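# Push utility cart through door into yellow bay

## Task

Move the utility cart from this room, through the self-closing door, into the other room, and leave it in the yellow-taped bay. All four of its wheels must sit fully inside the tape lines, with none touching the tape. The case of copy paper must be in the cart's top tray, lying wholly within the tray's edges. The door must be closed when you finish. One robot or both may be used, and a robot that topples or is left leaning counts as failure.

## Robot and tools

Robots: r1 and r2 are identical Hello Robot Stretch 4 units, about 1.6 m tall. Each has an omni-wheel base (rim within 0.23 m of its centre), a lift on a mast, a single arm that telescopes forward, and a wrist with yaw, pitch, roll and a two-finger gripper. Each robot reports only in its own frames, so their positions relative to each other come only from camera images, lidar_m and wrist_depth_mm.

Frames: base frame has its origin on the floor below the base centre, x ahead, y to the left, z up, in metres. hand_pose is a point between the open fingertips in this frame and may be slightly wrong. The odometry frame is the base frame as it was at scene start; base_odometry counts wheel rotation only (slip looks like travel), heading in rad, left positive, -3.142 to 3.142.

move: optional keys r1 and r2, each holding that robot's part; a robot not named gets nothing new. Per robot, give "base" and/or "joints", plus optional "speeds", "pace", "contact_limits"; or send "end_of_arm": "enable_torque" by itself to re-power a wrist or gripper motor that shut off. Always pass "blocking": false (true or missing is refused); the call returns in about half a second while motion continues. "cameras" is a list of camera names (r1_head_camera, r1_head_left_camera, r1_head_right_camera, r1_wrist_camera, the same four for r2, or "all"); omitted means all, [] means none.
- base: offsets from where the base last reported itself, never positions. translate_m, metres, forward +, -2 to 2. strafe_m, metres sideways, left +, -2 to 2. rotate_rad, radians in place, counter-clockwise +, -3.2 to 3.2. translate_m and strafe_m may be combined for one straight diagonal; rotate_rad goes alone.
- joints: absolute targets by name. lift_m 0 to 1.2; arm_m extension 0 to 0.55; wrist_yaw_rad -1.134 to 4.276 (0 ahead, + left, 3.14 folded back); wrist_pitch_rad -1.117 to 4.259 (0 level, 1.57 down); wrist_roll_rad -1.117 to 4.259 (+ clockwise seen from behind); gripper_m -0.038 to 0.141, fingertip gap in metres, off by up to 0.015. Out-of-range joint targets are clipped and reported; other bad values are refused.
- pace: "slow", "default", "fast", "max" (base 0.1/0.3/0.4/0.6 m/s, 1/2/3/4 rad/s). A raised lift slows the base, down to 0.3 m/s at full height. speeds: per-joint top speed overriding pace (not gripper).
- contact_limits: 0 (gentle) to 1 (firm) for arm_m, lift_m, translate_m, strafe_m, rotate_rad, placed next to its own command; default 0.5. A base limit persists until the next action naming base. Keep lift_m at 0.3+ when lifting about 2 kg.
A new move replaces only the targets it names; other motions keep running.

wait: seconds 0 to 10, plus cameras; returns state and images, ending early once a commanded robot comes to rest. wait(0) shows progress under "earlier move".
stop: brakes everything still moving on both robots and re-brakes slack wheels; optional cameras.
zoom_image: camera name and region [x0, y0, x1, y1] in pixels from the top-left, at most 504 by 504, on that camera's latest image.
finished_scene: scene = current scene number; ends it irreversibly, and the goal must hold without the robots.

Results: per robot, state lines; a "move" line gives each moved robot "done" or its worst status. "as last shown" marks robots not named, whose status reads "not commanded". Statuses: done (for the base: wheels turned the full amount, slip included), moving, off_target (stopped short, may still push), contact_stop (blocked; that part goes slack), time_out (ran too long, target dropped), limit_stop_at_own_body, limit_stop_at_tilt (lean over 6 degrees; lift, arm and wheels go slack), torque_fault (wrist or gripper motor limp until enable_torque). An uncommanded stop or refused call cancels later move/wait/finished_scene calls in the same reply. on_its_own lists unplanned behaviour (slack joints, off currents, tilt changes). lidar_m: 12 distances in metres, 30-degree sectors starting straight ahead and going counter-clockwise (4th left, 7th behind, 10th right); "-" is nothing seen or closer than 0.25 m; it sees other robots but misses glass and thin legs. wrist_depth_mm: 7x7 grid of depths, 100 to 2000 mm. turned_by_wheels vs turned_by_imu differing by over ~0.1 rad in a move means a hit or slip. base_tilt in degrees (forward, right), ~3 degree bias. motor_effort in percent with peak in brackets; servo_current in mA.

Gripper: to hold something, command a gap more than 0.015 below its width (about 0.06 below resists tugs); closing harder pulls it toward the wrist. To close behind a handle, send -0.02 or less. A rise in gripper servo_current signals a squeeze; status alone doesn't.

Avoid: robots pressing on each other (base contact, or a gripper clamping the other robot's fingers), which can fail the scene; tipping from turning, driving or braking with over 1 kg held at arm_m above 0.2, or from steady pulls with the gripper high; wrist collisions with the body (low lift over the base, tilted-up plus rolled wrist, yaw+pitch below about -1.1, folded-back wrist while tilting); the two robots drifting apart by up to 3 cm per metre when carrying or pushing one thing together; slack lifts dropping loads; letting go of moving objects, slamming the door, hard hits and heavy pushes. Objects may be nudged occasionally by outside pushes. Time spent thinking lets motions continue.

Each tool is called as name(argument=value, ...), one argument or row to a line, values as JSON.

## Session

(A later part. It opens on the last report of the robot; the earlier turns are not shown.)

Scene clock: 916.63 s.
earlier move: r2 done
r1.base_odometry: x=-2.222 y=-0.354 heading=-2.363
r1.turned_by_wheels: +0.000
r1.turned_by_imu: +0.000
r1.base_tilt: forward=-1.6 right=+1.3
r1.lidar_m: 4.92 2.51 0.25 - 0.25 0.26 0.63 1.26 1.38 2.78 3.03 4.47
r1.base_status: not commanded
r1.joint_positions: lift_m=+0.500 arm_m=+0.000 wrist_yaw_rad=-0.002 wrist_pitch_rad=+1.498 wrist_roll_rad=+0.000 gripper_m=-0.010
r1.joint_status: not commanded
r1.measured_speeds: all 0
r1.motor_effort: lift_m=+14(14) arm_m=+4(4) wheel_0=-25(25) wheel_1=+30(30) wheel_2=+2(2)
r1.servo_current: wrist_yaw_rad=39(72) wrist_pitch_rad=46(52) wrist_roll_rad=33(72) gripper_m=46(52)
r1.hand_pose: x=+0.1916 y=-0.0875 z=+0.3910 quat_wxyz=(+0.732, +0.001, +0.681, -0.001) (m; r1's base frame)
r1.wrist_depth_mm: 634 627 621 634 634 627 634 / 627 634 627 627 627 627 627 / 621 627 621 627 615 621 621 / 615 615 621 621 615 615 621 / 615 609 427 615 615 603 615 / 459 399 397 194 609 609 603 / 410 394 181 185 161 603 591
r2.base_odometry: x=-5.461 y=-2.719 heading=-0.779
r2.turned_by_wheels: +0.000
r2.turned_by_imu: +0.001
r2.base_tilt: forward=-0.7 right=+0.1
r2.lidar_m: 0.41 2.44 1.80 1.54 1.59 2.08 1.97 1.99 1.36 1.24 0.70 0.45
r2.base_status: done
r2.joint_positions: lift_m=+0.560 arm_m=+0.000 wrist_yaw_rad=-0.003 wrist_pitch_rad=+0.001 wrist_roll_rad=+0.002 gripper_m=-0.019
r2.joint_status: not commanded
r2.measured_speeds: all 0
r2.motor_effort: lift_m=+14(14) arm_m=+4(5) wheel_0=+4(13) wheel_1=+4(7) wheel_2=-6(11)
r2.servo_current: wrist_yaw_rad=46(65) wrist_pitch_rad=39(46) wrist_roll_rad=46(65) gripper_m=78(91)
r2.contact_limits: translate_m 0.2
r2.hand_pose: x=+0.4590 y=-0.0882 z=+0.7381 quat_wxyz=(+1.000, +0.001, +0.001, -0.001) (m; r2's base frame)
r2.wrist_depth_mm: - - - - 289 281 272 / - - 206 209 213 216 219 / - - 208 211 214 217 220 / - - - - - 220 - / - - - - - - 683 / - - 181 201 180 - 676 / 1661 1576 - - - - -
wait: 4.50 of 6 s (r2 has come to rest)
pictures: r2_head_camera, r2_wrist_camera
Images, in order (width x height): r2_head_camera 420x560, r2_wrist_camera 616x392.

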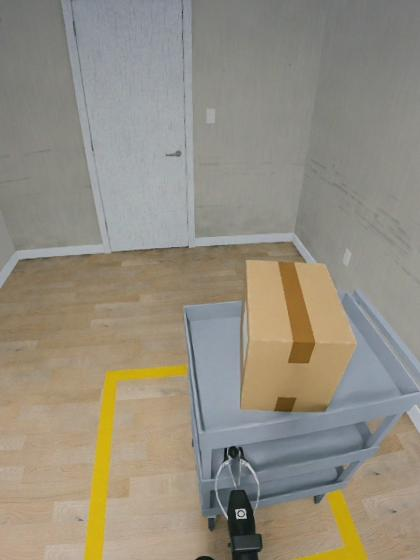

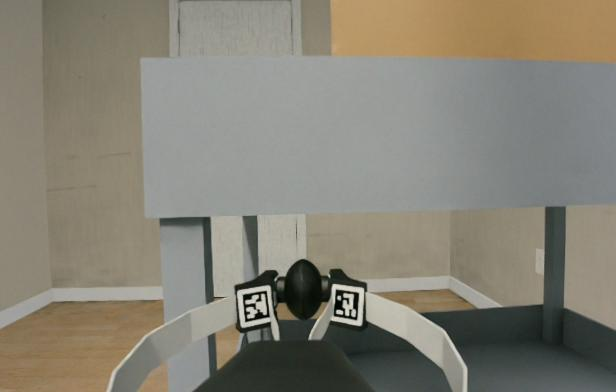

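move(
  blocking=false,
  cameras=[],
  r2={"base":{"translate_m":0.06},"pace":"slow","contact_limits":{"translate_m":0.2}},
)

wait(
  seconds=3,
  cameras=[],
)

move(
  blocking=false,
  cameras=[],
  r2={"base":{"strafe_m":0.22},"pace":"slow","contact_limits":{"strafe_m":0.4}},
)

wait(
  seconds=6,
  cameras=["r2_head_camera","r2_head_left_camera"],
)

zoom_image(
  camera="r2_head_left_camera",
  region=[140, 310, 340, 470],
)

Scene clock: 924.60 s.
move: r2 moving
r1: as last shown
r1.lidar_m: 4.92 2.55 0.25 - 0.25 0.26 0.67 1.27 1.42 2.80 3.02 4.45
r1.motor_effort: lift_m=+14(14) arm_m=+4(4) wheel_0=-24(25) wheel_1=+29(30) wheel_2=+2(2)
r1.servo_current: wrist_yaw_rad=39(59) wrist_pitch_rad=39(46) wrist_roll_rad=33(52) gripper_m=39(46)
r1.wrist_depth_mm: 634 634 634 640 627 634 634 / 627 621 627 627 621 621 627 / 621 621 627 621 621 621 615 / 615 615 615 615 609 615 609 / 609 603 427 615 615 609 609 / 462 399 392 193 603 603 597 / 413 392 180 185 160 597 597
r2.base_odometry: x=-5.452 y=-2.728 heading=-0.778
r2.turned_by_wheels: +0.000
r2.turned_by_imu: +0.001
r2.base_tilt: forward=-0.7 right=+0.1
r2.lidar_m: 0.38 2.43 1.78 1.55 1.55 2.08 1.96 1.98 1.34 1.23 0.65 0.45
r2.base_status: translate_m moving
r2.joint_positions: lift_m=+0.560 arm_m=+0.000 wrist_yaw_rad=-0.003 wrist_pitch_rad=+0.001 wrist_roll_rad=+0.002 gripper_m=-0.019
r2.joint_status: not commanded
r2.measured_speeds: translate_m=+0.048 strafe_m=+0.000 rotate_rad=-0.002 lift_m=+0.000 arm_m=+0.000 wrist_yaw_rad=+0.000 wrist_pitch_rad=+0.000 wrist_roll_rad=+0.000
r2.motor_effort: lift_m=+14(14) arm_m=+4(4) wheel_0=+9(9) wheel_1=+7(7) wheel_2=-10(11)
r2.servo_current: wrist_yaw_rad=46(59) wrist_pitch_rad=39(39) wrist_roll_rad=59(59) gripper_m=78(91)
r2.contact_limits: translate_m 0.2
r2.hand_pose: x=+0.4590 y=-0.0882 z=+0.7381 quat_wxyz=(+1.000, +0.001, +0.001, -0.001) (m; r2's base frame)
r2.wrist_depth_mm: - - - - 277 268 262 / - 194 196 199 202 206 208 / - - 196 199 204 206 208 / - - - - - 208 - / - - - - - - - / - - 181 200 179 - 654 / 1708 1576 - - - - -
pictures: none
No camera images: "cameras" was empty.

Scene clock: 925.93 s.
earlier move: r2 done
r1.base_odometry: x=-2.222 y=-0.354 heading=-2.363
r1.turned_by_wheels: +0.000
r1.turned_by_imu: +0.000
r1.base_tilt: forward=-1.6 right=+1.3
r1.lidar_m: 4.92 2.52 0.25 - 0.25 0.26 0.63 1.24 1.41 2.79 3.00 4.46
r1.base_status: not commanded
r1.joint_positions: lift_m=+0.500 arm_m=+0.000 wrist_yaw_rad=-0.002 wrist_pitch_rad=+1.498 wrist_roll_rad=+0.000 gripper_m=-0.010
r1.joint_status: not commanded
r1.measured_speeds: all 0
r1.motor_effort: lift_m=+14(14) arm_m=+4(4) wheel_0=-24(25) wheel_1=+30(30) wheel_2=+2(2)
r1.servo_current: wrist_yaw_rad=72(72) wrist_pitch_rad=33(52) wrist_roll_rad=59(65) gripper_m=46(52)
r1.hand_pose: x=+0.1916 y=-0.0875 z=+0.3910 quat_wxyz=(+0.732, +0.001, +0.681, -0.001) (m; r1's base frame)
r1.wrist_depth_mm: 627 634 634 627 627 634 627 / 627 627 627 627 627 627 627 / 615 621 627 621 621 627 621 / 627 621 609 621 609 615 609 / 615 609 430 615 609 609 609 / 459 399 397 195 603 603 603 / 410 394 180 185 161 597 603
r2.base_odometry: x=-5.419 y=-2.761 heading=-0.778
r2.turned_by_wheels: +0.000
r2.turned_by_imu: +0.000
r2.base_tilt: forward=-0.6 right=+0.0
r2.lidar_m: 0.37 2.41 1.80 1.54 1.58 2.05 2.01 1.96 1.35 1.24 0.58 0.38
r2.base_status: done
r2.joint_positions: lift_m=+0.560 arm_m=+0.000 wrist_yaw_rad=-0.003 wrist_pitch_rad=+0.001 wrist_roll_rad=+0.002 gripper_m=-0.019
r2.joint_status: not commanded
r2.measured_speeds: all 0
r2.motor_effort: lift_m=+14(14) arm_m=+4(5) wheel_0=+4(9) wheel_1=+5(8) wheel_2=-5(11)
r2.servo_current: wrist_yaw_rad=59(59) wrist_pitch_rad=39(46) wrist_roll_rad=59(59) gripper_m=78(91)
r2.contact_limits: translate_m 0.2
r2.hand_pose: x=+0.4590 y=-0.0882 z=+0.7381 quat_wxyz=(+1.000, +0.001, +0.001, -0.001) (m; r2's base frame)
r2.wrist_depth_mm: - 146 148 151 153 155 - / - 147 149 151 154 156 158 / - 147 150 153 154 156 159 / - - - - - - - / - - - - - - 615 / - 1983 183 201 179 - - / 1708 1464 - - - - -
wait: 1.33 of 3 s (r2 has come to rest)
pictures: none
No camera images: "cameras" was empty.

Scene clock: 926.43 s.
move: r2 moving
r1: as last shown
r1.lidar_m: 4.93 2.53 0.25 - 0.25 0.25 0.63 1.25 1.42 2.80 3.03 4.49
r1.motor_effort: lift_m=+14(14) arm_m=+4(4) wheel_0=-24(25) wheel_1=+29(30) wheel_2=+2(2)
r1.servo_current: wrist_yaw_rad=59(72) wrist_pitch_rad=46(46) wrist_roll_rad=52(59) gripper_m=46(52)
r1.wrist_depth_mm: 640 634 634 634 627 634 640 / 627 627 634 627 634 627 627 / 627 621 621 621 621 627 621 / 615 621 621 615 609 615 615 / 615 609 424 603 621 609 615 / 462 399 394 194 603 609 609 / 410 392 181 185 161 597 597
r2.base_odometry: x=-5.409 y=-2.751 heading=-0.778
r2.turned_by_wheels: +0.000
r2.turned_by_imu: +0.000
r2.base_tilt: forward=-0.7 right=+0.1
r2.lidar_m: 0.37 2.45 1.76 1.56 1.57 2.04 2.02 2.01 1.39 1.23 0.59 0.36
r2.base_status: strafe_m moving
r2.joint_positions: lift_m=+0.560 arm_m=+0.000 wrist_yaw_rad=-0.003 wrist_pitch_rad=+0.001 wrist_roll_rad=+0.002 gripper_m=-0.019
r2.joint_status: not commanded
r2.measured_speeds: translate_m=+0.000 strafe_m=+0.056 rotate_rad=+0.001 lift_m=+0.000 arm_m=+0.000 wrist_yaw_rad=+0.000 wrist_pitch_rad=+0.000 wrist_roll_rad=+0.000
r2.motor_effort: lift_m=+14(14) arm_m=+4(4) wheel_0=-14(14) wheel_1=+6(9) wheel_2=+0(3)
r2.servo_current: wrist_yaw_rad=46(59) wrist_pitch_rad=39(46) wrist_roll_rad=46(59) gripper_m=78(85)
r2.contact_limits: strafe_m 0.4
r2.hand_pose: x=+0.4590 y=-0.0882 z=+0.7381 quat_wxyz=(+1.000, +0.001, +0.001, -0.001) (m; r2's base frame)
r2.wrist_depth_mm: - 145 147 150 152 154 - / - 146 148 151 154 156 157 / - 147 149 151 154 156 158 / - 148 - - - - - / - - - - - - 634 / - - 181 202 180 - - / 1708 1499 - - - - -
pictures: none
No camera images: "cameras" was empty.

Scene clock: 929.27 s.
earlier move: r2 done
r1.base_odometry: x=-2.222 y=-0.354 heading=-2.363
r1.turned_by_wheels: +0.000
r1.turned_by_imu: +0.000
r1.base_tilt: forward=-1.6 right=+1.3
r1.lidar_m: 4.94 2.53 0.25 - 0.25 0.25 0.64 1.27 1.41 2.79 3.00 4.46
r1.base_status: not commanded
r1.joint_positions: lift_m=+0.500 arm_m=+0.000 wrist_yaw_rad=-0.002 wrist_pitch_rad=+1.498 wrist_roll_rad=+0.000 gripper_m=-0.010
r1.joint_status: not commanded
r1.measured_speeds: all 0
r1.motor_effort: lift_m=+14(14) arm_m=+4(4) wheel_0=-24(25) wheel_1=+29(30) wheel_2=+2(2)
r1.servo_current: wrist_yaw_rad=52(72) wrist_pitch_rad=39(52) wrist_roll_rad=52(65) gripper_m=39(52)
r1.hand_pose: x=+0.1916 y=-0.0875 z=+0.3910 quat_wxyz=(+0.732, +0.001, +0.681, -0.001) (m; r1's base frame)
r1.wrist_depth_mm: 634 627 634 634 640 634 634 / 634 627 627 627 627 634 627 / 615 621 621 615 621 621 621 / 621 615 615 621 615 615 615 / 609 609 427 609 615 615 615 / 459 399 394 195 603 603 597 / 410 392 180 185 161 597 603
r2.base_odometry: x=-5.264 y=-2.605 heading=-0.779
r2.turned_by_wheels: +0.000
r2.turned_by_imu: -0.001
r2.base_tilt: forward=-0.6 right=+0.1
r2.lidar_m: 0.45 2.11 1.57 1.35 1.35 1.73 2.04 2.10 1.60 1.47 0.58 0.48
r2.base_status: done
r2.joint_positions: lift_m=+0.560 arm_m=+0.000 wrist_yaw_rad=-0.003 wrist_pitch_rad=+0.001 wrist_roll_rad=+0.002 gripper_m=-0.019
r2.joint_status: not commanded
r2.measured_speeds: all 0
r2.motor_effort: lift_m=+14(14) arm_m=+4(5) wheel_0=-4(18) wheel_1=+3(9) wheel_2=-3(5)
r2.servo_current: wrist_yaw_rad=46(72) wrist_pitch_rad=46(46) wrist_roll_rad=46(59) gripper_m=78(85)
r2.contact_limits: strafe_m 0.4
r2.hand_pose: x=+0.4590 y=-0.0882 z=+0.7381 quat_wxyz=(+1.000, +0.001, +0.001, -0.001) (m; r2's base frame)
r2.wrist_depth_mm: - - - - - 290 271 / - - - - 224 211 204 / - - - - 224 213 204 / - - - - 230 - - / - - - - - - - / - - 186 200 179 - 1983 / 1708 1576 - - - - -
wait: 2.83 of 6 s (r2 has come to rest)
pictures: r2_head_camera, r2_head_left_camera
Images, in order (width x height): r2_head_camera 420x560, r2_head_left_camera 420x672.

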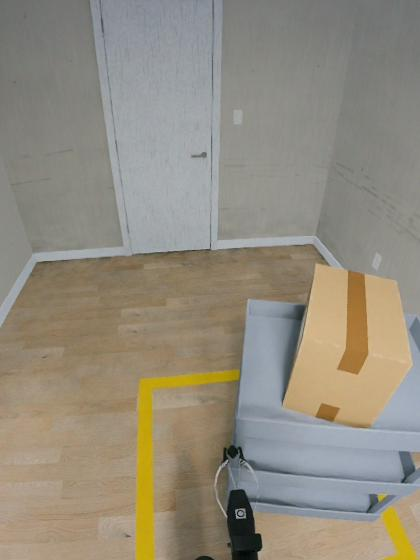

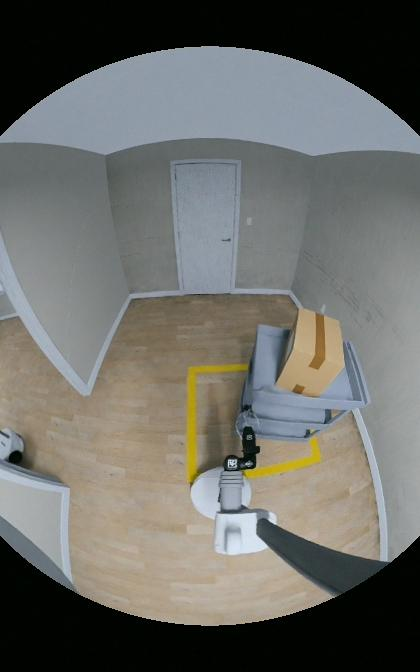

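Scaled by 2.520 from the camera's 420x672 image, which has a finer 600x960 frame.

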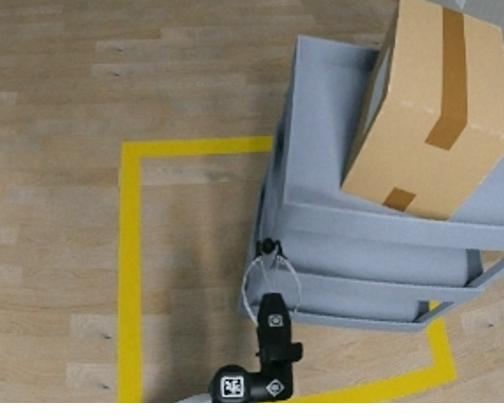

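move(
  blocking=false,
  cameras=[],
  r2={"base":{"strafe_m":0.17},"pace":"slow","contact_limits":{"strafe_m":0.4}},
)

wait(
  seconds=6,
  cameras=[],
)

move(
  blocking=false,
  cameras=[],
  r2={"base":{"translate_m":-0.4,"strafe_m":-0.08}},
)

wait(
  seconds=6,
  cameras=["r2_head_camera","r2_head_left_camera"],
)

zoom_image(
  camera="r2_head_camera",
  region=[60, 240, 420, 560],
)

Scene clock: 938.57 s.
move: r2 moving
r1: as last shown
r1.lidar_m: 4.90 2.52 0.25 - 0.25 0.25 0.65 1.25 1.40 2.79 3.04 4.46
r1.motor_effort: lift_m=+14(14) arm_m=+4(4) wheel_0=-25(25) wheel_1=+29(30) wheel_2=+2(2)
r1.servo_current: wrist_yaw_rad=59(72) wrist_pitch_rad=46(46) wrist_roll_rad=59(59) gripper_m=46(46)
r1.wrist_depth_mm: 634 627 627 634 634 634 627 / 627 621 627 621 627 621 634 / 621 621 615 621 621 621 621 / 615 615 621 615 615 621 621 / 615 609 427 615 609 603 603 / 462 399 397 194 609 603 603 / 410 392 180 185 161 597 597
r2.base_odometry: x=-5.254 y=-2.595 heading=-0.779
r2.turned_by_wheels: +0.000
r2.turned_by_imu: +0.000
r2.base_tilt: forward=-0.7 right=+0.1
r2.lidar_m: 0.47 2.10 1.57 1.34 1.35 1.74 2.04 2.07 1.60 1.46 0.58 0.47
r2.base_status: strafe_m moving
r2.joint_positions: lift_m=+0.560 arm_m=+0.000 wrist_yaw_rad=-0.003 wrist_pitch_rad=+0.001 wrist_roll_rad=+0.002 gripper_m=-0.019
r2.joint_status: not commanded
r2.measured_speeds: translate_m=+0.001 strafe_m=+0.056 rotate_rad=-0.003 lift_m=+0.000 arm_m=+0.000 wrist_yaw_rad=+0.000 wrist_pitch_rad=+0.000 wrist_roll_rad=+0.000
r2.motor_effort: lift_m=+14(14) arm_m=+4(4) wheel_0=-11(11) wheel_1=+7(10) wheel_2=+0(2)
r2.servo_current: wrist_yaw_rad=39(52) wrist_pitch_rad=46(46) wrist_roll_rad=52(52) gripper_m=78(85)
r2.contact_limits: strafe_m 0.4
r2.hand_pose: x=+0.4590 y=-0.0882 z=+0.7381 quat_wxyz=(+1.000, +0.001, +0.001, -0.001) (m; r2's base frame)
r2.wrist_depth_mm: - - - - - - 270 / - - - - 226 213 206 / - - - - 225 214 206 / - - - - 231 - - / - - - - - - - / - - 186 202 179 - 1863 / 1661 1576 - - - - -
pictures: none
No camera images: "cameras" was empty.

Scene clock: 940.90 s.
earlier move: r2 done
r1.base_odometry: x=-2.222 y=-0.354 heading=-2.363
r1.turned_by_wheels: +0.000
r1.turned_by_imu: +0.000
r1.base_tilt: forward=-1.6 right=+1.3
r1.lidar_m: 4.93 2.51 0.25 - 0.25 0.25 0.66 1.27 1.41 2.78 3.03 4.47
r1.base_status: not commanded
r1.joint_positions: lift_m=+0.500 arm_m=+0.000 wrist_yaw_rad=-0.002 wrist_pitch_rad=+1.498 wrist_roll_rad=+0.000 gripper_m=-0.010
r1.joint_status: not commanded
r1.measured_speeds: all 0
r1.motor_effort: lift_m=+14(14) arm_m=+4(4) wheel_0=-24(25) wheel_1=+30(30) wheel_2=+2(2)
r1.servo_current: wrist_yaw_rad=52(72) wrist_pitch_rad=52(52) wrist_roll_rad=52(65) gripper_m=33(52)
r1.hand_pose: x=+0.1916 y=-0.0875 z=+0.3910 quat_wxyz=(+0.732, +0.001, +0.681, -0.001) (m; r1's base frame)
r1.wrist_depth_mm: 634 634 640 627 634 627 627 / 627 627 621 634 621 627 627 / 621 627 615 627 615 621 621 / 615 621 621 609 615 609 621 / 615 609 433 609 609 609 609 / 459 399 394 193 603 609 603 / 410 394 180 185 161 609 603
r2.base_odometry: x=-5.145 y=-2.484 heading=-0.779
r2.turned_by_wheels: +0.000
r2.turned_by_imu: +0.000
r2.base_tilt: forward=-0.7 right=+0.1
r2.lidar_m: 2.67 1.81 1.44 1.20 1.19 1.55 2.05 2.11 1.76 1.62 0.62 0.51
r2.base_status: done
r2.joint_positions: lift_m=+0.560 arm_m=+0.000 wrist_yaw_rad=-0.003 wrist_pitch_rad=+0.001 wrist_roll_rad=+0.002 gripper_m=-0.019
r2.joint_status: not commanded
r2.measured_speeds: all 0
r2.motor_effort: lift_m=+14(14) arm_m=+4(4) wheel_0=-3(11) wheel_1=+4(10) wheel_2=+0(2)
r2.servo_current: wrist_yaw_rad=46(59) wrist_pitch_rad=39(46) wrist_roll_rad=46(59) gripper_m=85(85)
r2.contact_limits: strafe_m 0.4
r2.hand_pose: x=+0.4590 y=-0.0882 z=+0.7381 quat_wxyz=(+1.000, +0.001, +0.001, -0.001) (m; r2's base frame)
r2.wrist_depth_mm: - - - - - - - / - - - - - - - / - - - - - - - / - - - - - - - / - - - - - - - / - - 187 202 180 - - / 1576 1576 - - - - -
wait: 2.33 of 6 s (r2 has come to rest)
pictures: none
No camera images: "cameras" was empty.

Scene clock: 941.40 s.
move: r2 moving
r1: as last shown
r1.lidar_m: 4.93 2.53 0.25 - 0.25 0.25 0.63 1.25 1.42 2.78 3.02 4.47
r1.servo_current: wrist_yaw_rad=59(59) wrist_pitch_rad=52(52) wrist_roll_rad=52(65) gripper_m=39(46)
r1.wrist_depth_mm: 634 634 621 634 634 627 640 / 634 627 627 627 621 621 627 / 621 621 627 621 615 615 621 / 615 609 615 615 615 615 615 / 615 609 430 609 615 615 603 / 462 397 397 194 603 603 603 / 410 394 181 185 161 603 597
r2.base_odometry: x=-5.171 y=-2.467 heading=-0.779
r2.turned_by_wheels: +0.000
r2.turned_by_imu: +0.000
r2.base_tilt: forward=-0.7 right=+0.1
r2.lidar_m: 2.71 1.83 1.45 1.17 1.19 1.56 2.02 2.06 1.76 1.63 0.66 0.57
r2.base_status: translate_m moving; strafe_m moving
r2.joint_positions: lift_m=+0.560 arm_m=+0.000 wrist_yaw_rad=-0.003 wrist_pitch_rad=+0.001 wrist_roll_rad=+0.002 gripper_m=-0.019
r2.joint_status: not commanded
r2.measured_speeds: translate_m=-0.121 strafe_m=-0.025 rotate_rad=-0.001 lift_m=+0.000 arm_m=+0.000 wrist_yaw_rad=+0.000 wrist_pitch_rad=+0.000 wrist_roll_rad=+0.000
r2.motor_effort: lift_m=+14(14) arm_m=+4(5) wheel_0=-5(10) wheel_1=-9(9) wheel_2=+12(13)
r2.servo_current: wrist_yaw_rad=46(52) wrist_pitch_rad=39(39) wrist_roll_rad=33(59) gripper_m=78(85)
r2.hand_pose: x=+0.4590 y=-0.0882 z=+0.7381 quat_wxyz=(+1.000, +0.001, +0.001, -0.001) (m; r2's base frame)
r2.wrist_depth_mm: - - - - - - - / - - - - - - 574 / - - - - - - 256 / - - - - - - - / - - - - - - - / - - 187 202 181 - - / 1576 1618 - - - - -
pictures: none
No camera images: "cameras" was empty.

Scene clock: 943.73 s.
earlier move: r2 done
r1.base_odometry: x=-2.222 y=-0.354 heading=-2.363
r1.turned_by_wheels: +0.000
r1.turned_by_imu: +0.000
r1.base_tilt: forward=-1.6 right=+1.3
r1.lidar_m: 4.93 2.54 0.25 - 0.25 0.27 0.65 1.26 1.39 2.79 3.03 4.48
r1.base_status: not commanded
r1.joint_positions: lift_m=+0.500 arm_m=+0.000 wrist_yaw_rad=-0.002 wrist_pitch_rad=+1.498 wrist_roll_rad=+0.000 gripper_m=-0.010
r1.joint_status: not commanded
r1.measured_speeds: all 0
r1.motor_effort: lift_m=+14(14) arm_m=+4(4) wheel_0=-24(25) wheel_1=+29(30) wheel_2=+2(2)
r1.servo_current: wrist_yaw_rad=46(65) wrist_pitch_rad=39(52) wrist_roll_rad=39(65) gripper_m=46(52)
r1.hand_pose: x=+0.1916 y=-0.0875 z=+0.3910 quat_wxyz=(+0.732, +0.001, +0.681, -0.001) (m; r1's base frame)
r1.wrist_depth_mm: 634 634 634 634 640 640 634 / 634 627 621 621 634 627 621 / 621 621 615 621 615 621 627 / 615 609 609 615 615 615 609 / 603 609 433 609 609 609 615 / 459 399 394 194 603 603 615 / 410 392 180 185 160 603 603
r2.base_odometry: x=-5.486 y=-2.260 heading=-0.779
r2.turned_by_wheels: +0.000
r2.turned_by_imu: +0.000
r2.base_tilt: forward=-0.6 right=+0.1
r2.lidar_m: 0.87 1.90 1.75 1.19 1.23 1.60 1.63 1.69 1.71 1.58 1.08 0.86
r2.base_status: done
r2.joint_positions: lift_m=+0.560 arm_m=+0.000 wrist_yaw_rad=-0.003 wrist_pitch_rad=+0.001 wrist_roll_rad=+0.002 gripper_m=-0.019
r2.joint_status: not commanded
r2.measured_speeds: all 0
r2.motor_effort: lift_m=+14(14) arm_m=+4(5) wheel_0=-3(11) wheel_1=-2(10) wheel_2=+3(14)
r2.servo_current: wrist_yaw_rad=46(59) wrist_pitch_rad=39(52) wrist_roll_rad=39(65) gripper_m=78(85)
r2.hand_pose: x=+0.4590 y=-0.0882 z=+0.7381 quat_wxyz=(+1.000, +0.001, +0.001, -0.001) (m; r2's base frame)
r2.wrist_depth_mm: - - - - - 647 597 / - - - - - 640 597 / - - - - - 585 569 / - - - - - - - / - - - - - - - / - - 186 202 169 - - / 1661 1576 - - - - -
wait: 2.33 of 6 s (r2 has come to rest)
pictures: r2_head_camera, r2_head_left_camera
Images, in order (width x height): r2_head_camera 420x560, r2_head_left_camera 420x672.

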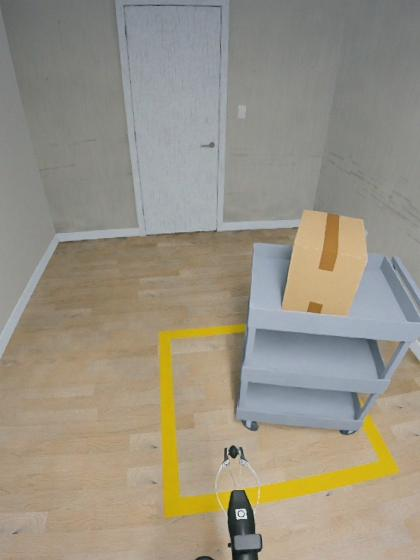

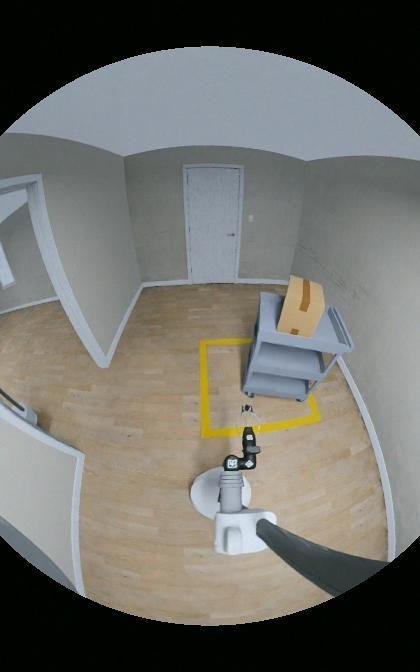

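Scaled by 1.400 from the camera's 420x560 image, which has a finer 1200x1600 frame.

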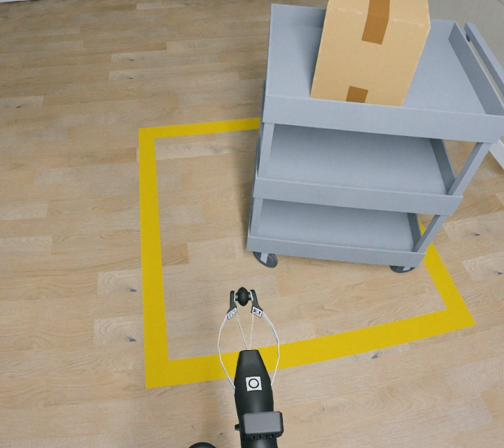

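move(
  blocking=false,
  cameras=[],
  r2={"base":{"strafe_m":-0.12,"translate_m":0.1},"joints":{"gripper_m":0.13},"pace":"slow"},
)

wait(
  seconds=4,
  cameras=["r2_head_camera","r2_wrist_camera"],
)

Scene clock: 951.17 s.
move: r2 moving
r1: as last shown
r1.lidar_m: 4.91 2.52 0.25 - 0.25 0.26 0.63 1.24 1.37 2.78 3.00 4.46
r1.motor_effort: lift_m=+14(14) arm_m=+4(4) wheel_0=-24(25) wheel_1=+30(30) wheel_2=+2(2)
r1.servo_current: wrist_yaw_rad=59(65) wrist_pitch_rad=39(46) wrist_roll_rad=46(52) gripper_m=39(52)
r1.wrist_depth_mm: 634 627 627 634 627 627 640 / 621 627 621 627 621 621 621 / 615 621 621 627 621 621 621 / 615 615 615 615 621 621 615 / 609 615 433 615 609 609 609 / 459 399 392 195 609 603 609 / 413 394 180 185 161 603 597
r2.base_odometry: x=-5.487 y=-2.272 heading=-0.779
r2.turned_by_wheels: -0.001
r2.turned_by_imu: +0.000
r2.base_tilt: forward=-0.6 right=+0.1
r2.lidar_m: 0.87 1.94 1.73 1.20 1.24 1.61 1.64 1.69 1.70 1.58 1.04 0.87
r2.base_status: translate_m moving; strafe_m moving
r2.joint_positions: lift_m=+0.560 arm_m=+0.000 wrist_yaw_rad=-0.003 wrist_pitch_rad=+0.001 wrist_roll_rad=+0.002 gripper_m=-0.006
r2.joint_status: gripper_m moving
r2.measured_speeds: translate_m=+0.032 strafe_m=-0.038 rotate_rad=-0.001 lift_m=+0.000 arm_m=+0.000 wrist_yaw_rad=+0.000 wrist_pitch_rad=+0.000 wrist_roll_rad=+0.000
r2.motor_effort: lift_m=+14(14) arm_m=+4(4) wheel_0=+7(10) wheel_1=-5(6) wheel_2=-8(9)
r2.servo_current: wrist_yaw_rad=46(52) wrist_pitch_rad=39(46) wrist_roll_rad=46(59) gripper_m=65(85)
r2.hand_pose: x=+0.4590 y=-0.0882 z=+0.7381 quat_wxyz=(+1.000, +0.001, +0.001, -0.001) (m; r2's base frame)
r2.wrist_depth_mm: - - - - - 640 591 / - - - - - 640 597 / - - - - - 585 564 / - - - - - - - / - - - - - - - / - - 187 195 176 - - / 1708 1576 - - - - -
pictures: none
No camera images: "cameras" was empty.

Scene clock: 955.17 s.
earlier move: r2 moving
r1.base_odometry: x=-2.222 y=-0.354 heading=-2.363
r1.turned_by_wheels: +0.000
r1.turned_by_imu: +0.000
r1.base_tilt: forward=-1.6 right=+1.3
r1.lidar_m: 4.92 2.50 0.25 - 0.25 0.27 0.66 1.26 1.40 2.79 3.01 4.48
r1.base_status: not commanded
r1.joint_positions: lift_m=+0.500 arm_m=+0.000 wrist_yaw_rad=-0.002 wrist_pitch_rad=+1.498 wrist_roll_rad=+0.000 gripper_m=-0.010
r1.joint_status: not commanded
r1.measured_speeds: all 0
r1.motor_effort: lift_m=+14(14) arm_m=+4(4) wheel_0=-24(25) wheel_1=+29(30) wheel_2=+2(2)
r1.servo_current: wrist_yaw_rad=52(72) wrist_pitch_rad=39(52) wrist_roll_rad=46(65) gripper_m=39(52)
r1.hand_pose: x=+0.1916 y=-0.0875 z=+0.3910 quat_wxyz=(+0.732, +0.001, +0.681, -0.001) (m; r1's base frame)
r1.wrist_depth_mm: 634 634 627 627 634 627 634 / 627 621 627 627 634 621 627 / 621 621 621 621 627 615 621 / 609 621 615 615 615 615 615 / 609 609 430 603 615 615 609 / 459 399 397 194 603 609 603 / 410 394 180 185 161 603 597
r2.base_odometry: x=-5.499 y=-2.416 heading=-0.779
r2.turned_by_wheels: +0.000
r2.turned_by_imu: +0.001
r2.base_tilt: forward=-0.7 right=+0.1
r2.lidar_m: 0.75 2.10 1.76 1.34 1.35 1.74 1.72 1.78 1.59 1.45 0.95 0.76
r2.base_status: done
r2.joint_positions: lift_m=+0.560 arm_m=+0.000 wrist_yaw_rad=-0.003 wrist_pitch_rad=+0.001 wrist_roll_rad=+0.002 gripper_m=+0.115
r2.joint_status: gripper_m moving
r2.measured_speeds: all 0
r2.motor_effort: lift_m=+14(14) arm_m=+4(5) wheel_0=+5(11) wheel_1=-3(8) wheel_2=-5(10)
r2.servo_current: wrist_yaw_rad=52(65) wrist_pitch_rad=39(52) wrist_roll_rad=52(59) gripper_m=85(91)
r2.hand_pose: x=+0.4590 y=-0.0882 z=+0.7381 quat_wxyz=(+1.000, +0.001, +0.001, -0.001) (m; r2's base frame)
r2.wrist_depth_mm: - - - - 574 521 - / - - - - 574 525 - / - - - - 508 480 459 / - - - - - - 820 / - - - - - - - / - - 200 960 184 - - / 1708 1576 1576 - - 488 -
wait: 4.00 s; no rest
pictures: r2_head_camera, r2_wrist_camera
Images, in order (width x height): r2_head_camera 420x560, r2_wrist_camera 616x392.

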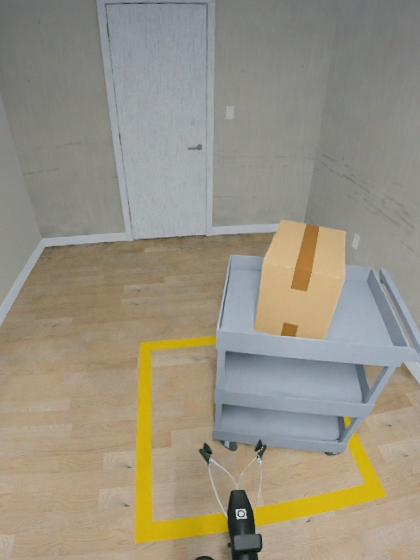

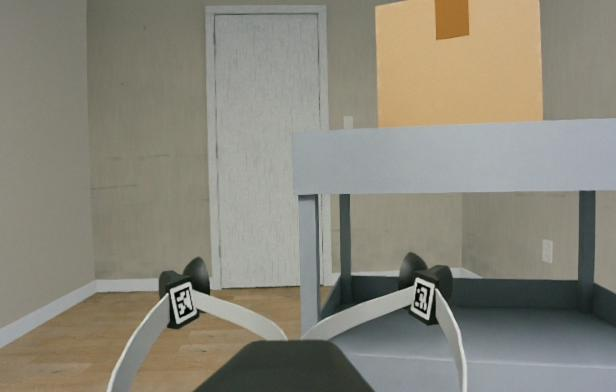

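move(
  blocking=false,
  cameras=[],
  r2={"base":{"translate_m":0.28},"pace":"slow","contact_limits":{"translate_m":0.2}},
)

wait(
  seconds=6,
  cameras=["r2_wrist_camera"],
)

move(
  blocking=false,
  cameras=[],
  r2={"joints":{"gripper_m":-0.025}},
)

wait(
  seconds=3,
  cameras=["r2_head_camera","r2_wrist_camera"],
)

Scene clock: 961.90 s.
earlier move: r2 done
move: r2 moving
r1: as last shown
r1.lidar_m: 4.92 2.52 0.25 - 0.25 0.26 0.65 1.25 1.38 2.78 3.02 4.46
r1.motor_effort: lift_m=+14(14) arm_m=+4(4) wheel_0=-24(25) wheel_1=+30(30) wheel_2=+2(2)
r1.servo_current: wrist_yaw_rad=78(78) wrist_pitch_rad=39(52) wrist_roll_rad=52(59) gripper_m=52(52)
r1.wrist_depth_mm: 634 627 627 627 640 627 640 / 627 634 627 634 627 627 621 / 621 621 621 621 621 621 621 / 615 621 615 615 621 615 609 / 615 609 430 615 603 609 603 / 455 399 394 194 609 609 609 / 407 394 180 185 161 609 603
r2.base_odometry: x=-5.490 y=-2.424 heading=-0.779
r2.turned_by_wheels: +0.000
r2.turned_by_imu: +0.001
r2.base_tilt: forward=-0.7 right=+0.1
r2.lidar_m: 0.73 2.11 1.75 1.32 1.37 1.78 1.73 1.77 1.57 1.47 0.90 0.76
r2.base_status: translate_m moving
r2.joint_positions: lift_m=+0.560 arm_m=+0.000 wrist_yaw_rad=-0.003 wrist_pitch_rad=+0.001 wrist_roll_rad=+0.002 gripper_m=+0.130
r2.joint_status: all done
r2.measured_speeds: translate_m=+0.049 strafe_m=+0.000 rotate_rad=+0.002 lift_m=+0.000 arm_m=+0.000 wrist_yaw_rad=+0.000 wrist_pitch_rad=+0.000 wrist_roll_rad=+0.000
r2.motor_effort: lift_m=+14(14) arm_m=+4(4) wheel_0=+6(9) wheel_1=+3(7) wheel_2=-10(11)
r2.servo_current: wrist_yaw_rad=52(59) wrist_pitch_rad=39(46) wrist_roll_rad=59(59) gripper_m=52(52)
r2.contact_limits: translate_m 0.2
r2.hand_pose: x=+0.4590 y=-0.0882 z=+0.7381 quat_wxyz=(+1.000, +0.001, +0.001, -0.001) (m; r2's base frame)
r2.wrist_depth_mm: - - - - 554 512 - / - - - - 564 512 - / - - - - 496 473 449 / - - - - - - 452 / - - - - - - - / - 1983 217 831 190 - - / 1661 1618 1576 - - - -
pictures: none
No camera images: "cameras" was empty.

Scene clock: 965.47 s.
earlier move: r2 done
r1.base_odometry: x=-2.222 y=-0.354 heading=-2.363
r1.turned_by_wheels: +0.000
r1.turned_by_imu: +0.000
r1.base_tilt: forward=-1.5 right=+1.3
r1.lidar_m: 4.93 2.51 0.25 - 0.25 0.26 0.63 1.26 1.41 2.79 3.03 4.45
r1.base_status: not commanded
r1.joint_positions: lift_m=+0.500 arm_m=+0.000 wrist_yaw_rad=-0.002 wrist_pitch_rad=+1.498 wrist_roll_rad=+0.000 gripper_m=-0.010
r1.joint_status: not commanded
r1.measured_speeds: all 0
r1.motor_effort: lift_m=+14(14) arm_m=+4(4) wheel_0=-25(25) wheel_1=+30(30) wheel_2=+2(2)
r1.servo_current: wrist_yaw_rad=46(78) wrist_pitch_rad=33(52) wrist_roll_rad=39(65) gripper_m=46(52)
r1.hand_pose: x=+0.1916 y=-0.0875 z=+0.3910 quat_wxyz=(+0.732, +0.001, +0.681, -0.001) (m; r1's base frame)
r1.wrist_depth_mm: 640 634 634 634 621 634 634 / 627 627 627 634 621 627 621 / 627 627 621 621 621 621 621 / 621 621 615 615 609 621 609 / 609 609 433 609 609 621 609 / 459 399 392 194 609 597 603 / 413 394 180 185 161 603 597
r2.base_odometry: x=-5.300 y=-2.612 heading=-0.779
r2.turned_by_wheels: +0.000
r2.turned_by_imu: +0.001
r2.base_tilt: forward=-0.7 right=+0.0
r2.lidar_m: 0.45 2.14 1.61 1.35 1.39 1.77 2.01 2.08 1.55 1.44 0.62 0.48
r2.base_status: done
r2.joint_positions: lift_m=+0.560 arm_m=+0.000 wrist_yaw_rad=-0.003 wrist_pitch_rad=+0.001 wrist_roll_rad=+0.002 gripper_m=+0.130
r2.joint_status: all done
r2.measured_speeds: all 0
r2.motor_effort: lift_m=+14(14) arm_m=+4(4) wheel_0=+4(11) wheel_1=+4(8) wheel_2=-6(11)
r2.servo_current: wrist_yaw_rad=46(59) wrist_pitch_rad=46(46) wrist_roll_rad=59(59) gripper_m=59(65)
r2.contact_limits: translate_m 0.2
r2.hand_pose: x=+0.4590 y=-0.0882 z=+0.7381 quat_wxyz=(+1.000, +0.001, +0.001, -0.001) (m; r2's base frame)
r2.wrist_depth_mm: - - - - - 294 273 / - - - 255 238 226 218 / - - - 250 238 226 219 / - - - 259 - - - / - - - - - - - / - 1983 218 163 191 - - / 1618 1576 1576 - - - -
wait: 3.57 of 6 s (r2 has come to rest)
pictures: r2_wrist_camera
Images, in order (width x height): r2_wrist_camera 616x392.

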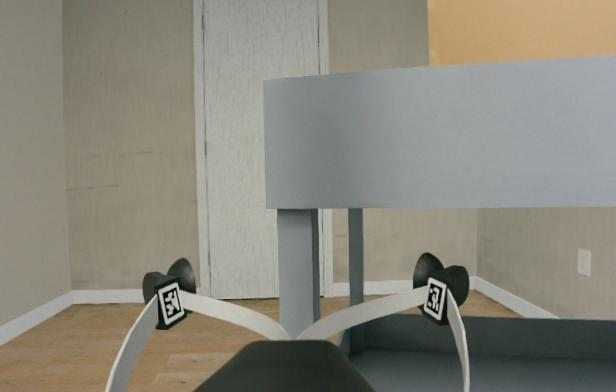

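Scene clock: 965.97 s.
move: r2 moving
r1: as last shown
r1.base_tilt: forward=-1.6 right=+1.3
r1.lidar_m: 4.93 2.55 0.25 - 0.25 0.25 0.65 1.25 1.41 2.79 3.02 4.46
r1.motor_effort: lift_m=+14(14) arm_m=+4(4) wheel_0=-25(25) wheel_1=+29(30) wheel_2=+2(2)
r1.servo_current: wrist_yaw_rad=52(72) wrist_pitch_rad=39(52) wrist_roll_rad=46(65) gripper_m=39(52)
r1.wrist_depth_mm: 634 634 634 634 627 627 627 / 627 627 621 627 627 627 621 / 621 621 621 621 627 627 615 / 621 621 609 609 609 615 621 / 615 615 433 609 603 609 609 / 462 399 397 195 603 609 609 / 413 394 181 185 161 603 609
r2.base_odometry: x=-5.300 y=-2.612 heading=-0.779
r2.turned_by_wheels: +0.000
r2.turned_by_imu: +0.000
r2.base_tilt: forward=-0.7 right=+0.1
r2.lidar_m: 0.47 2.15 1.62 1.34 1.37 1.80 2.00 2.06 1.53 1.43 0.59 0.47
r2.base_status: not commanded
r2.joint_positions: lift_m=+0.560 arm_m=+0.000 wrist_yaw_rad=-0.003 wrist_pitch_rad=+0.001 wrist_roll_rad=+0.002 gripper_m=+0.117
r2.joint_status: gripper_m moving
r2.measured_speeds: all 0
r2.motor_effort: lift_m=+14(14) arm_m=+4(4) wheel_0=+4(4) wheel_1=+4(4) wheel_2=-6(6)
r2.servo_current: wrist_yaw_rad=52(52) wrist_pitch_rad=39(46) wrist_roll_rad=33(59) gripper_m=117(117)
r2.contact_limits: translate_m 0.2
r2.hand_pose: x=+0.4590 y=-0.0882 z=+0.7381 quat_wxyz=(+1.000, +0.001, +0.001, -0.001) (m; r2's base frame)
r2.wrist_depth_mm: - - - - - 294 273 / - - - 255 239 226 218 / - - - 251 238 226 218 / - - - 258 - - - / - - - - - - - / - - 200 627 187 - - / 1708 1576 1661 - - - -
pictures: none
No camera images: "cameras" was empty.

Scene clock: 967.80 s.
earlier move: r2 done
r1.base_odometry: x=-2.222 y=-0.354 heading=-2.363
r1.turned_by_wheels: +0.000
r1.turned_by_imu: +0.000
r1.base_tilt: forward=-1.6 right=+1.3
r1.lidar_m: 4.93 2.55 0.25 - 0.25 0.25 0.63 1.26 1.38 2.79 3.02 4.46
r1.base_status: not commanded
r1.joint_positions: lift_m=+0.500 arm_m=+0.000 wrist_yaw_rad=-0.002 wrist_pitch_rad=+1.498 wrist_roll_rad=+0.000 gripper_m=-0.010
r1.joint_status: not commanded
r1.measured_speeds: all 0
r1.motor_effort: lift_m=+14(14) arm_m=+4(4) wheel_0=-24(25) wheel_1=+30(30) wheel_2=+2(2)
r1.servo_current: wrist_yaw_rad=39(78) wrist_pitch_rad=46(52) wrist_roll_rad=33(65) gripper_m=46(52)
r1.hand_pose: x=+0.1916 y=-0.0875 z=+0.3910 quat_wxyz=(+0.732, +0.001, +0.681, -0.001) (m; r1's base frame)
r1.wrist_depth_mm: 634 627 634 634 634 627 634 / 627 621 634 627 627 627 627 / 621 621 621 627 615 621 615 / 609 615 621 621 615 615 621 / 615 609 430 603 615 603 609 / 462 399 394 195 609 609 609 / 410 392 180 184 161 603 597
r2.base_odometry: x=-5.300 y=-2.612 heading=-0.779
r2.turned_by_wheels: +0.000
r2.turned_by_imu: +0.000
r2.base_tilt: forward=-0.7 right=+0.1
r2.lidar_m: 0.48 2.12 1.60 1.35 1.40 1.80 2.01 2.06 1.55 1.43 0.61 0.48
r2.base_status: not commanded
r2.joint_positions: lift_m=+0.560 arm_m=+0.000 wrist_yaw_rad=-0.003 wrist_pitch_rad=+0.001 wrist_roll_rad=+0.002 gripper_m=-0.024
r2.joint_status: all done
r2.measured_speeds: all 0
r2.motor_effort: lift_m=+14(14) arm_m=+4(5) wheel_0=+4(4) wheel_1=+4(4) wheel_2=-6(6)
r2.servo_current: wrist_yaw_rad=46(65) wrist_pitch_rad=46(46) wrist_roll_rad=46(65) gripper_m=104(169)
r2.contact_limits: translate_m 0.2
r2.hand_pose: x=+0.4590 y=-0.0882 z=+0.7381 quat_wxyz=(+1.000, +0.001, +0.001, -0.001) (m; r2's base frame)
r2.wrist_depth_mm: - - - - - 296 272 / - - - 255 239 225 218 / - - - 251 239 226 219 / - - - 258 - - - / - - - - - - - / - - 188 200 179 - - / 1661 1464 - - - - -
wait: 1.83 of 3 s (r2 has come to rest)
pictures: r2_head_camera, r2_wrist_camera
Images, in order (width x height): r2_head_camera 420x560, r2_wrist_camera 616x392.

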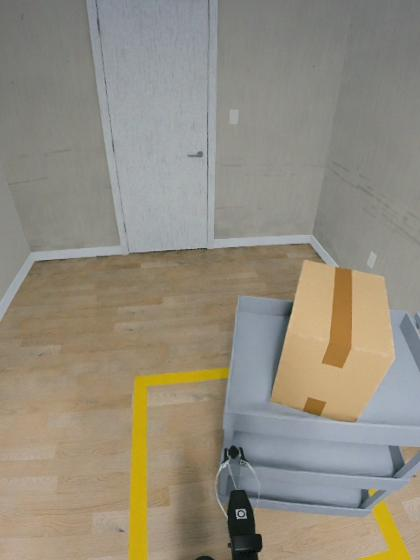

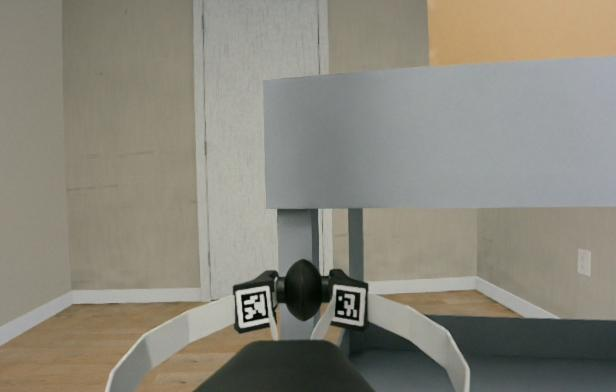

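move(
  blocking=false,
  cameras=[],
  r2={"joints":{"gripper_m":0.13}},
)

wait(
  seconds=3,
  cameras=[],
)

move(
  blocking=false,
  cameras=[],
  r2={"base":{"translate_m":0.1},"pace":"slow","contact_limits":{"translate_m":0.2}},
)

wait(
  seconds=3,
  cameras=[],
)

move(
  blocking=false,
  cameras=[],
  r2={"joints":{"gripper_m":-0.025}},
)

wait(
  seconds=3,
  cameras=["r2_wrist_camera"],
)

Scene clock: 976.50 s.
move: r2 moving
r1: as last shown
r1.lidar_m: 4.93 2.55 0.25 - 0.25 0.26 0.62 1.23 1.39 2.80 3.00 4.48
r1.servo_current: wrist_yaw_rad=39(72) wrist_pitch_rad=39(46) wrist_roll_rad=59(59) gripper_m=39(52)
r1.wrist_depth_mm: 634 627 627 627 627 640 634 / 627 627 621 627 621 627 634 / 621 621 621 621 615 621 621 / 615 615 621 621 615 609 615 / 615 615 430 609 603 609 609 / 466 399 394 194 609 609 597 / 410 392 181 185 161 597 603
r2.base_odometry: x=-5.300 y=-2.612 heading=-0.779
r2.turned_by_wheels: +0.000
r2.turned_by_imu: +0.000
r2.base_tilt: forward=-0.7 right=+0.0
r2.lidar_m: 0.48 2.16 1.58 1.35 1.36 1.80 2.01 2.05 1.57 1.44 0.57 0.48
r2.base_status: not commanded
r2.joint_positions: lift_m=+0.560 arm_m=+0.000 wrist_yaw_rad=-0.003 wrist_pitch_rad=+0.001 wrist_roll_rad=+0.002 gripper_m=+0.002
r2.joint_status: gripper_m moving
r2.measured_speeds: all 0
r2.motor_effort: lift_m=+14(14) arm_m=+4(5) wheel_0=+4(4) wheel_1=+4(4) wheel_2=-6(6)
r2.servo_current: wrist_yaw_rad=46(59) wrist_pitch_rad=46(46) wrist_roll_rad=46(59) gripper_m=104(111)
r2.contact_limits: translate_m 0.2
r2.hand_pose: x=+0.4590 y=-0.0882 z=+0.7381 quat_wxyz=(+1.000, +0.001, +0.001, -0.001) (m; r2's base frame)
r2.wrist_depth_mm: - - - - - 294 273 / - - - 256 238 225 218 / - - - 251 239 225 218 / - - - 258 - - - / - - - - - - - / - - 188 193 181 - - / 1661 1618 - - - - -
pictures: none
No camera images: "cameras" was empty.

Scene clock: 978.33 s.
earlier move: r2 done
r1.base_odometry: x=-2.222 y=-0.354 heading=-2.363
r1.turned_by_wheels: +0.000
r1.turned_by_imu: +0.000
r1.base_tilt: forward=-1.6 right=+1.3
r1.lidar_m: 4.93 2.54 0.25 - 0.25 0.26 0.62 1.27 1.39 2.80 3.03 4.46
r1.base_status: not commanded
r1.joint_positions: lift_m=+0.500 arm_m=+0.000 wrist_yaw_rad=-0.002 wrist_pitch_rad=+1.498 wrist_roll_rad=+0.000 gripper_m=-0.010
r1.joint_status: not commanded
r1.measured_speeds: all 0
r1.motor_effort: lift_m=+14(14) arm_m=+4(4) wheel_0=-24(25) wheel_1=+29(30) wheel_2=+2(2)
r1.servo_current: wrist_yaw_rad=65(72) wrist_pitch_rad=46(52) wrist_roll_rad=65(65) gripper_m=46(52)
r1.hand_pose: x=+0.1916 y=-0.0875 z=+0.3910 quat_wxyz=(+0.732, +0.001, +0.681, -0.001) (m; r1's base frame)
r1.wrist_depth_mm: 634 634 627 634 627 634 634 / 621 627 627 627 627 634 627 / 627 627 615 615 621 621 621 / 609 615 615 615 609 615 615 / 609 603 430 615 615 609 609 / 459 397 397 194 603 609 609 / 410 394 180 185 161 603 603
r2.base_odometry: x=-5.300 y=-2.612 heading=-0.779
r2.turned_by_wheels: +0.000
r2.turned_by_imu: +0.000
r2.base_tilt: forward=-0.7 right=+0.0
r2.lidar_m: 0.47 2.13 1.62 1.38 1.40 1.80 2.00 2.04 1.54 1.43 0.59 0.49
r2.base_status: not commanded
r2.joint_positions: lift_m=+0.560 arm_m=+0.000 wrist_yaw_rad=-0.003 wrist_pitch_rad=+0.001 wrist_roll_rad=+0.002 gripper_m=+0.130
r2.joint_status: all done
r2.measured_speeds: all 0
r2.motor_effort: lift_m=+14(14) arm_m=+4(5) wheel_0=+3(4) wheel_1=+4(4) wheel_2=-6(6)
r2.servo_current: wrist_yaw_rad=46(59) wrist_pitch_rad=39(46) wrist_roll_rad=46(59) gripper_m=52(143)
r2.contact_limits: translate_m 0.2
r2.hand_pose: x=+0.4590 y=-0.0882 z=+0.7381 quat_wxyz=(+1.000, +0.001, +0.001, -0.001) (m; r2's base frame)
r2.wrist_depth_mm: - - - - - 297 272 / - - - 256 238 226 217 / - - - 251 238 227 218 / - - - 259 - - - / - - - - - - - / - - 218 163 191 - - / 1661 1576 1618 - - - -
wait: 1.83 of 3 s (r2 has come to rest)
pictures: none
No camera images: "cameras" was empty.

Scene clock: 978.83 s.
move: r2 moving
r1: as last shown
r1.lidar_m: 4.93 2.53 0.25 - 0.25 0.28 0.63 1.25 1.42 2.79 3.02 4.44
r1.motor_effort: lift_m=+14(14) arm_m=+4(4) wheel_0=-25(25) wheel_1=+29(30) wheel_2=+2(2)
r1.servo_current: wrist_yaw_rad=26(65) wrist_pitch_rad=39(46) wrist_roll_rad=39(52) gripper_m=46(52)
r1.wrist_depth_mm: 634 627 627 634 627 640 627 / 627 627 627 627 634 627 621 / 621 621 627 621 621 621 627 / 621 621 609 615 609 609 615 / 615 615 433 609 603 609 615 / 462 399 394 194 603 603 609 / 410 392 180 185 161 603 597
r2.base_odometry: x=-5.291 y=-2.621 heading=-0.779
r2.turned_by_wheels: +0.000
r2.turned_by_imu: +0.000
r2.base_tilt: forward=-0.7 right=+0.1
r2.lidar_m: 0.46 2.14 1.60 1.37 1.39 1.78 2.03 2.05 1.52 1.40 0.57 0.44
r2.base_status: translate_m moving
r2.joint_positions: lift_m=+0.560 arm_m=+0.000 wrist_yaw_rad=-0.003 wrist_pitch_rad=+0.001 wrist_roll_rad=+0.002 gripper_m=+0.130
r2.joint_status: not commanded
r2.measured_speeds: translate_m=+0.048 strafe_m=+0.000 rotate_rad=-0.002 lift_m=+0.000 arm_m=+0.000 wrist_yaw_rad=+0.000 wrist_pitch_rad=+0.000 wrist_roll_rad=+0.000
r2.motor_effort: lift_m=+14(14) arm_m=+4(4) wheel_0=+8(10) wheel_1=+7(7) wheel_2=-10(10)
r2.servo_current: wrist_yaw_rad=52(59) wrist_pitch_rad=46(46) wrist_roll_rad=52(59) gripper_m=52(52)
r2.contact_limits: translate_m 0.2
r2.hand_pose: x=+0.4590 y=-0.0882 z=+0.7381 quat_wxyz=(+1.000, +0.001, +0.001, -0.001) (m; r2's base frame)
r2.wrist_depth_mm: - - - - - 286 267 / - - - 241 228 215 207 / - - - 240 228 217 208 / - - - 246 234 - - / - - - - - - - / - 1983 218 164 192 - - / 1708 1618 1618 - - - -
pictures: none
No camera images: "cameras" was empty.

Scene clock: 980.60 s.
earlier move: r2 done
r1.base_odometry: x=-2.222 y=-0.354 heading=-2.363
r1.turned_by_wheels: +0.000
r1.turned_by_imu: +0.000
r1.base_tilt: forward=-1.6 right=+1.3
r1.lidar_m: 4.93 2.51 0.25 - 0.25 0.26 0.63 1.25 1.41 2.79 3.02 4.45
r1.base_status: not commanded
r1.joint_positions: lift_m=+0.500 arm_m=+0.000 wrist_yaw_rad=-0.002 wrist_pitch_rad=+1.498 wrist_roll_rad=+0.000 gripper_m=-0.010
r1.joint_status: not commanded
r1.measured_speeds: all 0
r1.motor_effort: lift_m=+14(14) arm_m=+4(4) wheel_0=-25(25) wheel_1=+29(30) wheel_2=+2(2)
r1.servo_current: wrist_yaw_rad=52(72) wrist_pitch_rad=33(52) wrist_roll_rad=46(52) gripper_m=46(52)
r1.hand_pose: x=+0.1916 y=-0.0875 z=+0.3910 quat_wxyz=(+0.732, +0.001, +0.681, -0.001) (m; r1's base frame)
r1.wrist_depth_mm: 634 627 627 634 634 621 634 / 627 627 634 621 627 634 634 / 621 615 615 615 615 627 627 / 621 615 615 615 621 615 609 / 609 615 427 615 615 603 609 / 459 399 394 194 609 609 603 / 410 392 180 185 161 603 603
r2.base_odometry: x=-5.229 y=-2.682 heading=-0.779
r2.turned_by_wheels: +0.000
r2.turned_by_imu: +0.000
r2.base_tilt: forward=-0.7 right=+0.0
r2.lidar_m: 0.39 2.16 1.56 1.44 1.38 1.82 2.11 2.16 1.53 1.42 0.46 0.38
r2.base_status: done
r2.joint_positions: lift_m=+0.560 arm_m=+0.000 wrist_yaw_rad=-0.003 wrist_pitch_rad=+0.001 wrist_roll_rad=+0.002 gripper_m=+0.130
r2.joint_status: not commanded
r2.measured_speeds: all 0
r2.motor_effort: lift_m=+14(14) arm_m=+4(5) wheel_0=+3(10) wheel_1=+3(7) wheel_2=-5(10)
r2.servo_current: wrist_yaw_rad=39(59) wrist_pitch_rad=46(46) wrist_roll_rad=46(59) gripper_m=52(59)
r2.contact_limits: translate_m 0.2
r2.hand_pose: x=+0.4590 y=-0.0882 z=+0.7381 quat_wxyz=(+1.000, +0.001, +0.001, -0.001) (m; r2's base frame)
r2.wrist_depth_mm: - - - 150 143 137 - / - - - 152 144 136 132 / - - - 152 145 137 133 / - - - - - - - / - - - - - - - / - 1921 200 - 219 1921 1863 / 1661 1618 1618 - - - -
wait: 1.77 of 3 s (r2 has come to rest)
pictures: none
No camera images: "cameras" was empty.

Scene clock: 981.10 s.
move: r2 moving
r1: as last shown
r1.lidar_m: 4.93 2.55 0.25 - 0.25 0.25 0.65 1.24 1.42 2.79 3.00 4.47
r1.servo_current: wrist_yaw_rad=33(65) wrist_pitch_rad=39(52) wrist_roll_rad=52(59) gripper_m=46(46)
r1.wrist_depth_mm: 634 634 634 627 627 634 634 / 627 627 634 627 627 621 640 / 615 615 627 621 621 621 615 / 615 615 615 615 609 615 621 / 609 609 427 609 609 609 603 / 462 399 394 194 603 603 609 / 413 394 181 185 160 591 603
r2.base_odometry: x=-5.229 y=-2.682 heading=-0.779
r2.turned_by_wheels: +0.000
r2.turned_by_imu: +0.000
r2.base_tilt: forward=-0.7 right=+0.1
r2.lidar_m: 0.39 2.16 1.58 1.46 1.38 1.80 2.11 2.16 1.53 1.42 0.48 0.37
r2.base_status: not commanded
r2.joint_positions: lift_m=+0.560 arm_m=+0.000 wrist_yaw_rad=-0.003 wrist_pitch_rad=+0.001 wrist_roll_rad=+0.002 gripper_m=+0.117
r2.joint_status: gripper_m moving
r2.measured_speeds: all 0
r2.motor_effort: lift_m=+14(14) arm_m=+4(4) wheel_0=+3(3) wheel_1=+3(4) wheel_2=-4(5)
r2.servo_current: wrist_yaw_rad=59(59) wrist_pitch_rad=46(46) wrist_roll_rad=46(65) gripper_m=104(111)
r2.contact_limits: translate_m 0.2
r2.hand_pose: x=+0.4590 y=-0.0882 z=+0.7381 quat_wxyz=(+1.000, +0.001, +0.001, -0.001) (m; r2's base frame)
r2.wrist_depth_mm: - - - 150 143 137 - / - - - 152 144 137 132 / - - - 152 144 137 133 / - - - - - - - / - - - - - - - / - - 199 - 193 - 1808 / 1708 1618 1708 - - - -
pictures: none
No camera images: "cameras" was empty.

Scene clock: 982.93 s.
earlier move: r2 done
r1.base_odometry: x=-2.222 y=-0.354 heading=-2.363
r1.turned_by_wheels: +0.000
r1.turned_by_imu: +0.000
r1.base_tilt: forward=-1.6 right=+1.3
r1.lidar_m: 4.91 2.56 0.25 - 0.25 0.26 0.63 1.25 1.40 2.80 3.03 4.48
r1.base_status: not commanded
r1.joint_positions: lift_m=+0.500 arm_m=+0.000 wrist_yaw_rad=-0.002 wrist_pitch_rad=+1.498 wrist_roll_rad=+0.000 gripper_m=-0.010
r1.joint_status: not commanded
r1.measured_speeds: all 0
r1.motor_effort: lift_m=+14(14) arm_m=+4(4) wheel_0=-24(25) wheel_1=+29(30) wheel_2=+2(2)
r1.servo_current: wrist_yaw_rad=39(72) wrist_pitch_rad=46(52) wrist_roll_rad=65(65) gripper_m=46(46)
r1.hand_pose: x=+0.1916 y=-0.0875 z=+0.3910 quat_wxyz=(+0.732, +0.001, +0.681, -0.001) (m; r1's base frame)
r1.wrist_depth_mm: 634 634 627 634 627 627 640 / 634 627 627 627 627 634 634 / 621 621 634 621 621 615 615 / 615 615 621 615 615 609 615 / 615 609 430 615 609 609 615 / 459 399 394 195 603 609 603 / 410 392 181 185 161 603 603
r2.base_odometry: x=-5.229 y=-2.682 heading=-0.779
r2.turned_by_wheels: +0.000
r2.turned_by_imu: +0.000
r2.base_tilt: forward=-0.7 right=+0.1
r2.lidar_m: 0.39 2.14 1.57 1.45 1.38 1.81 2.10 2.14 1.53 1.43 0.46 0.39
r2.base_status: not commanded
r2.joint_positions: lift_m=+0.560 arm_m=+0.000 wrist_yaw_rad=+0.000 wrist_pitch_rad=+0.001 wrist_roll_rad=+0.002 gripper_m=-0.024
r2.joint_status: all done
r2.measured_speeds: all 0
r2.motor_effort: lift_m=+14(14) arm_m=+4(5) wheel_0=+3(4) wheel_1=+4(4) wheel_2=-4(5)
r2.servo_current: wrist_yaw_rad=52(59) wrist_pitch_rad=39(46) wrist_roll_rad=52(65) gripper_m=98(176)
r2.contact_limits: translate_m 0.2
r2.hand_pose: x=+0.4593 y=-0.0874 z=+0.7381 quat_wxyz=(+1.000, +0.001, +0.001, +0.000) (m; r2's base frame)
r2.wrist_depth_mm: - - - 148 141 133 - / - - - 148 141 134 129 / - - - 150 141 134 - / - - - - - - - / - - - - - - - / - - 187 163 179 - 1863 / 1708 1537 1618 - - - -
wait: 1.83 of 3 s (r2 has come to rest)
pictures: r2_wrist_camera
Images, in order (width x height): r2_wrist_camera 616x392.

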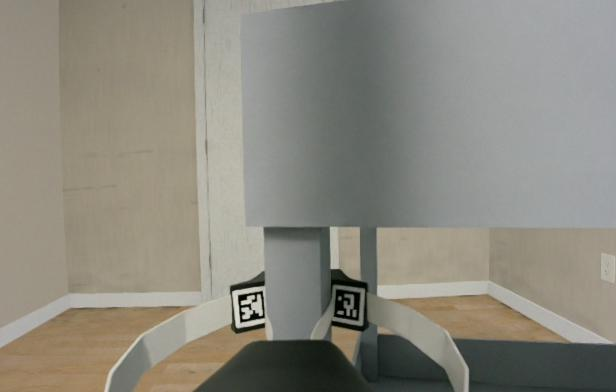

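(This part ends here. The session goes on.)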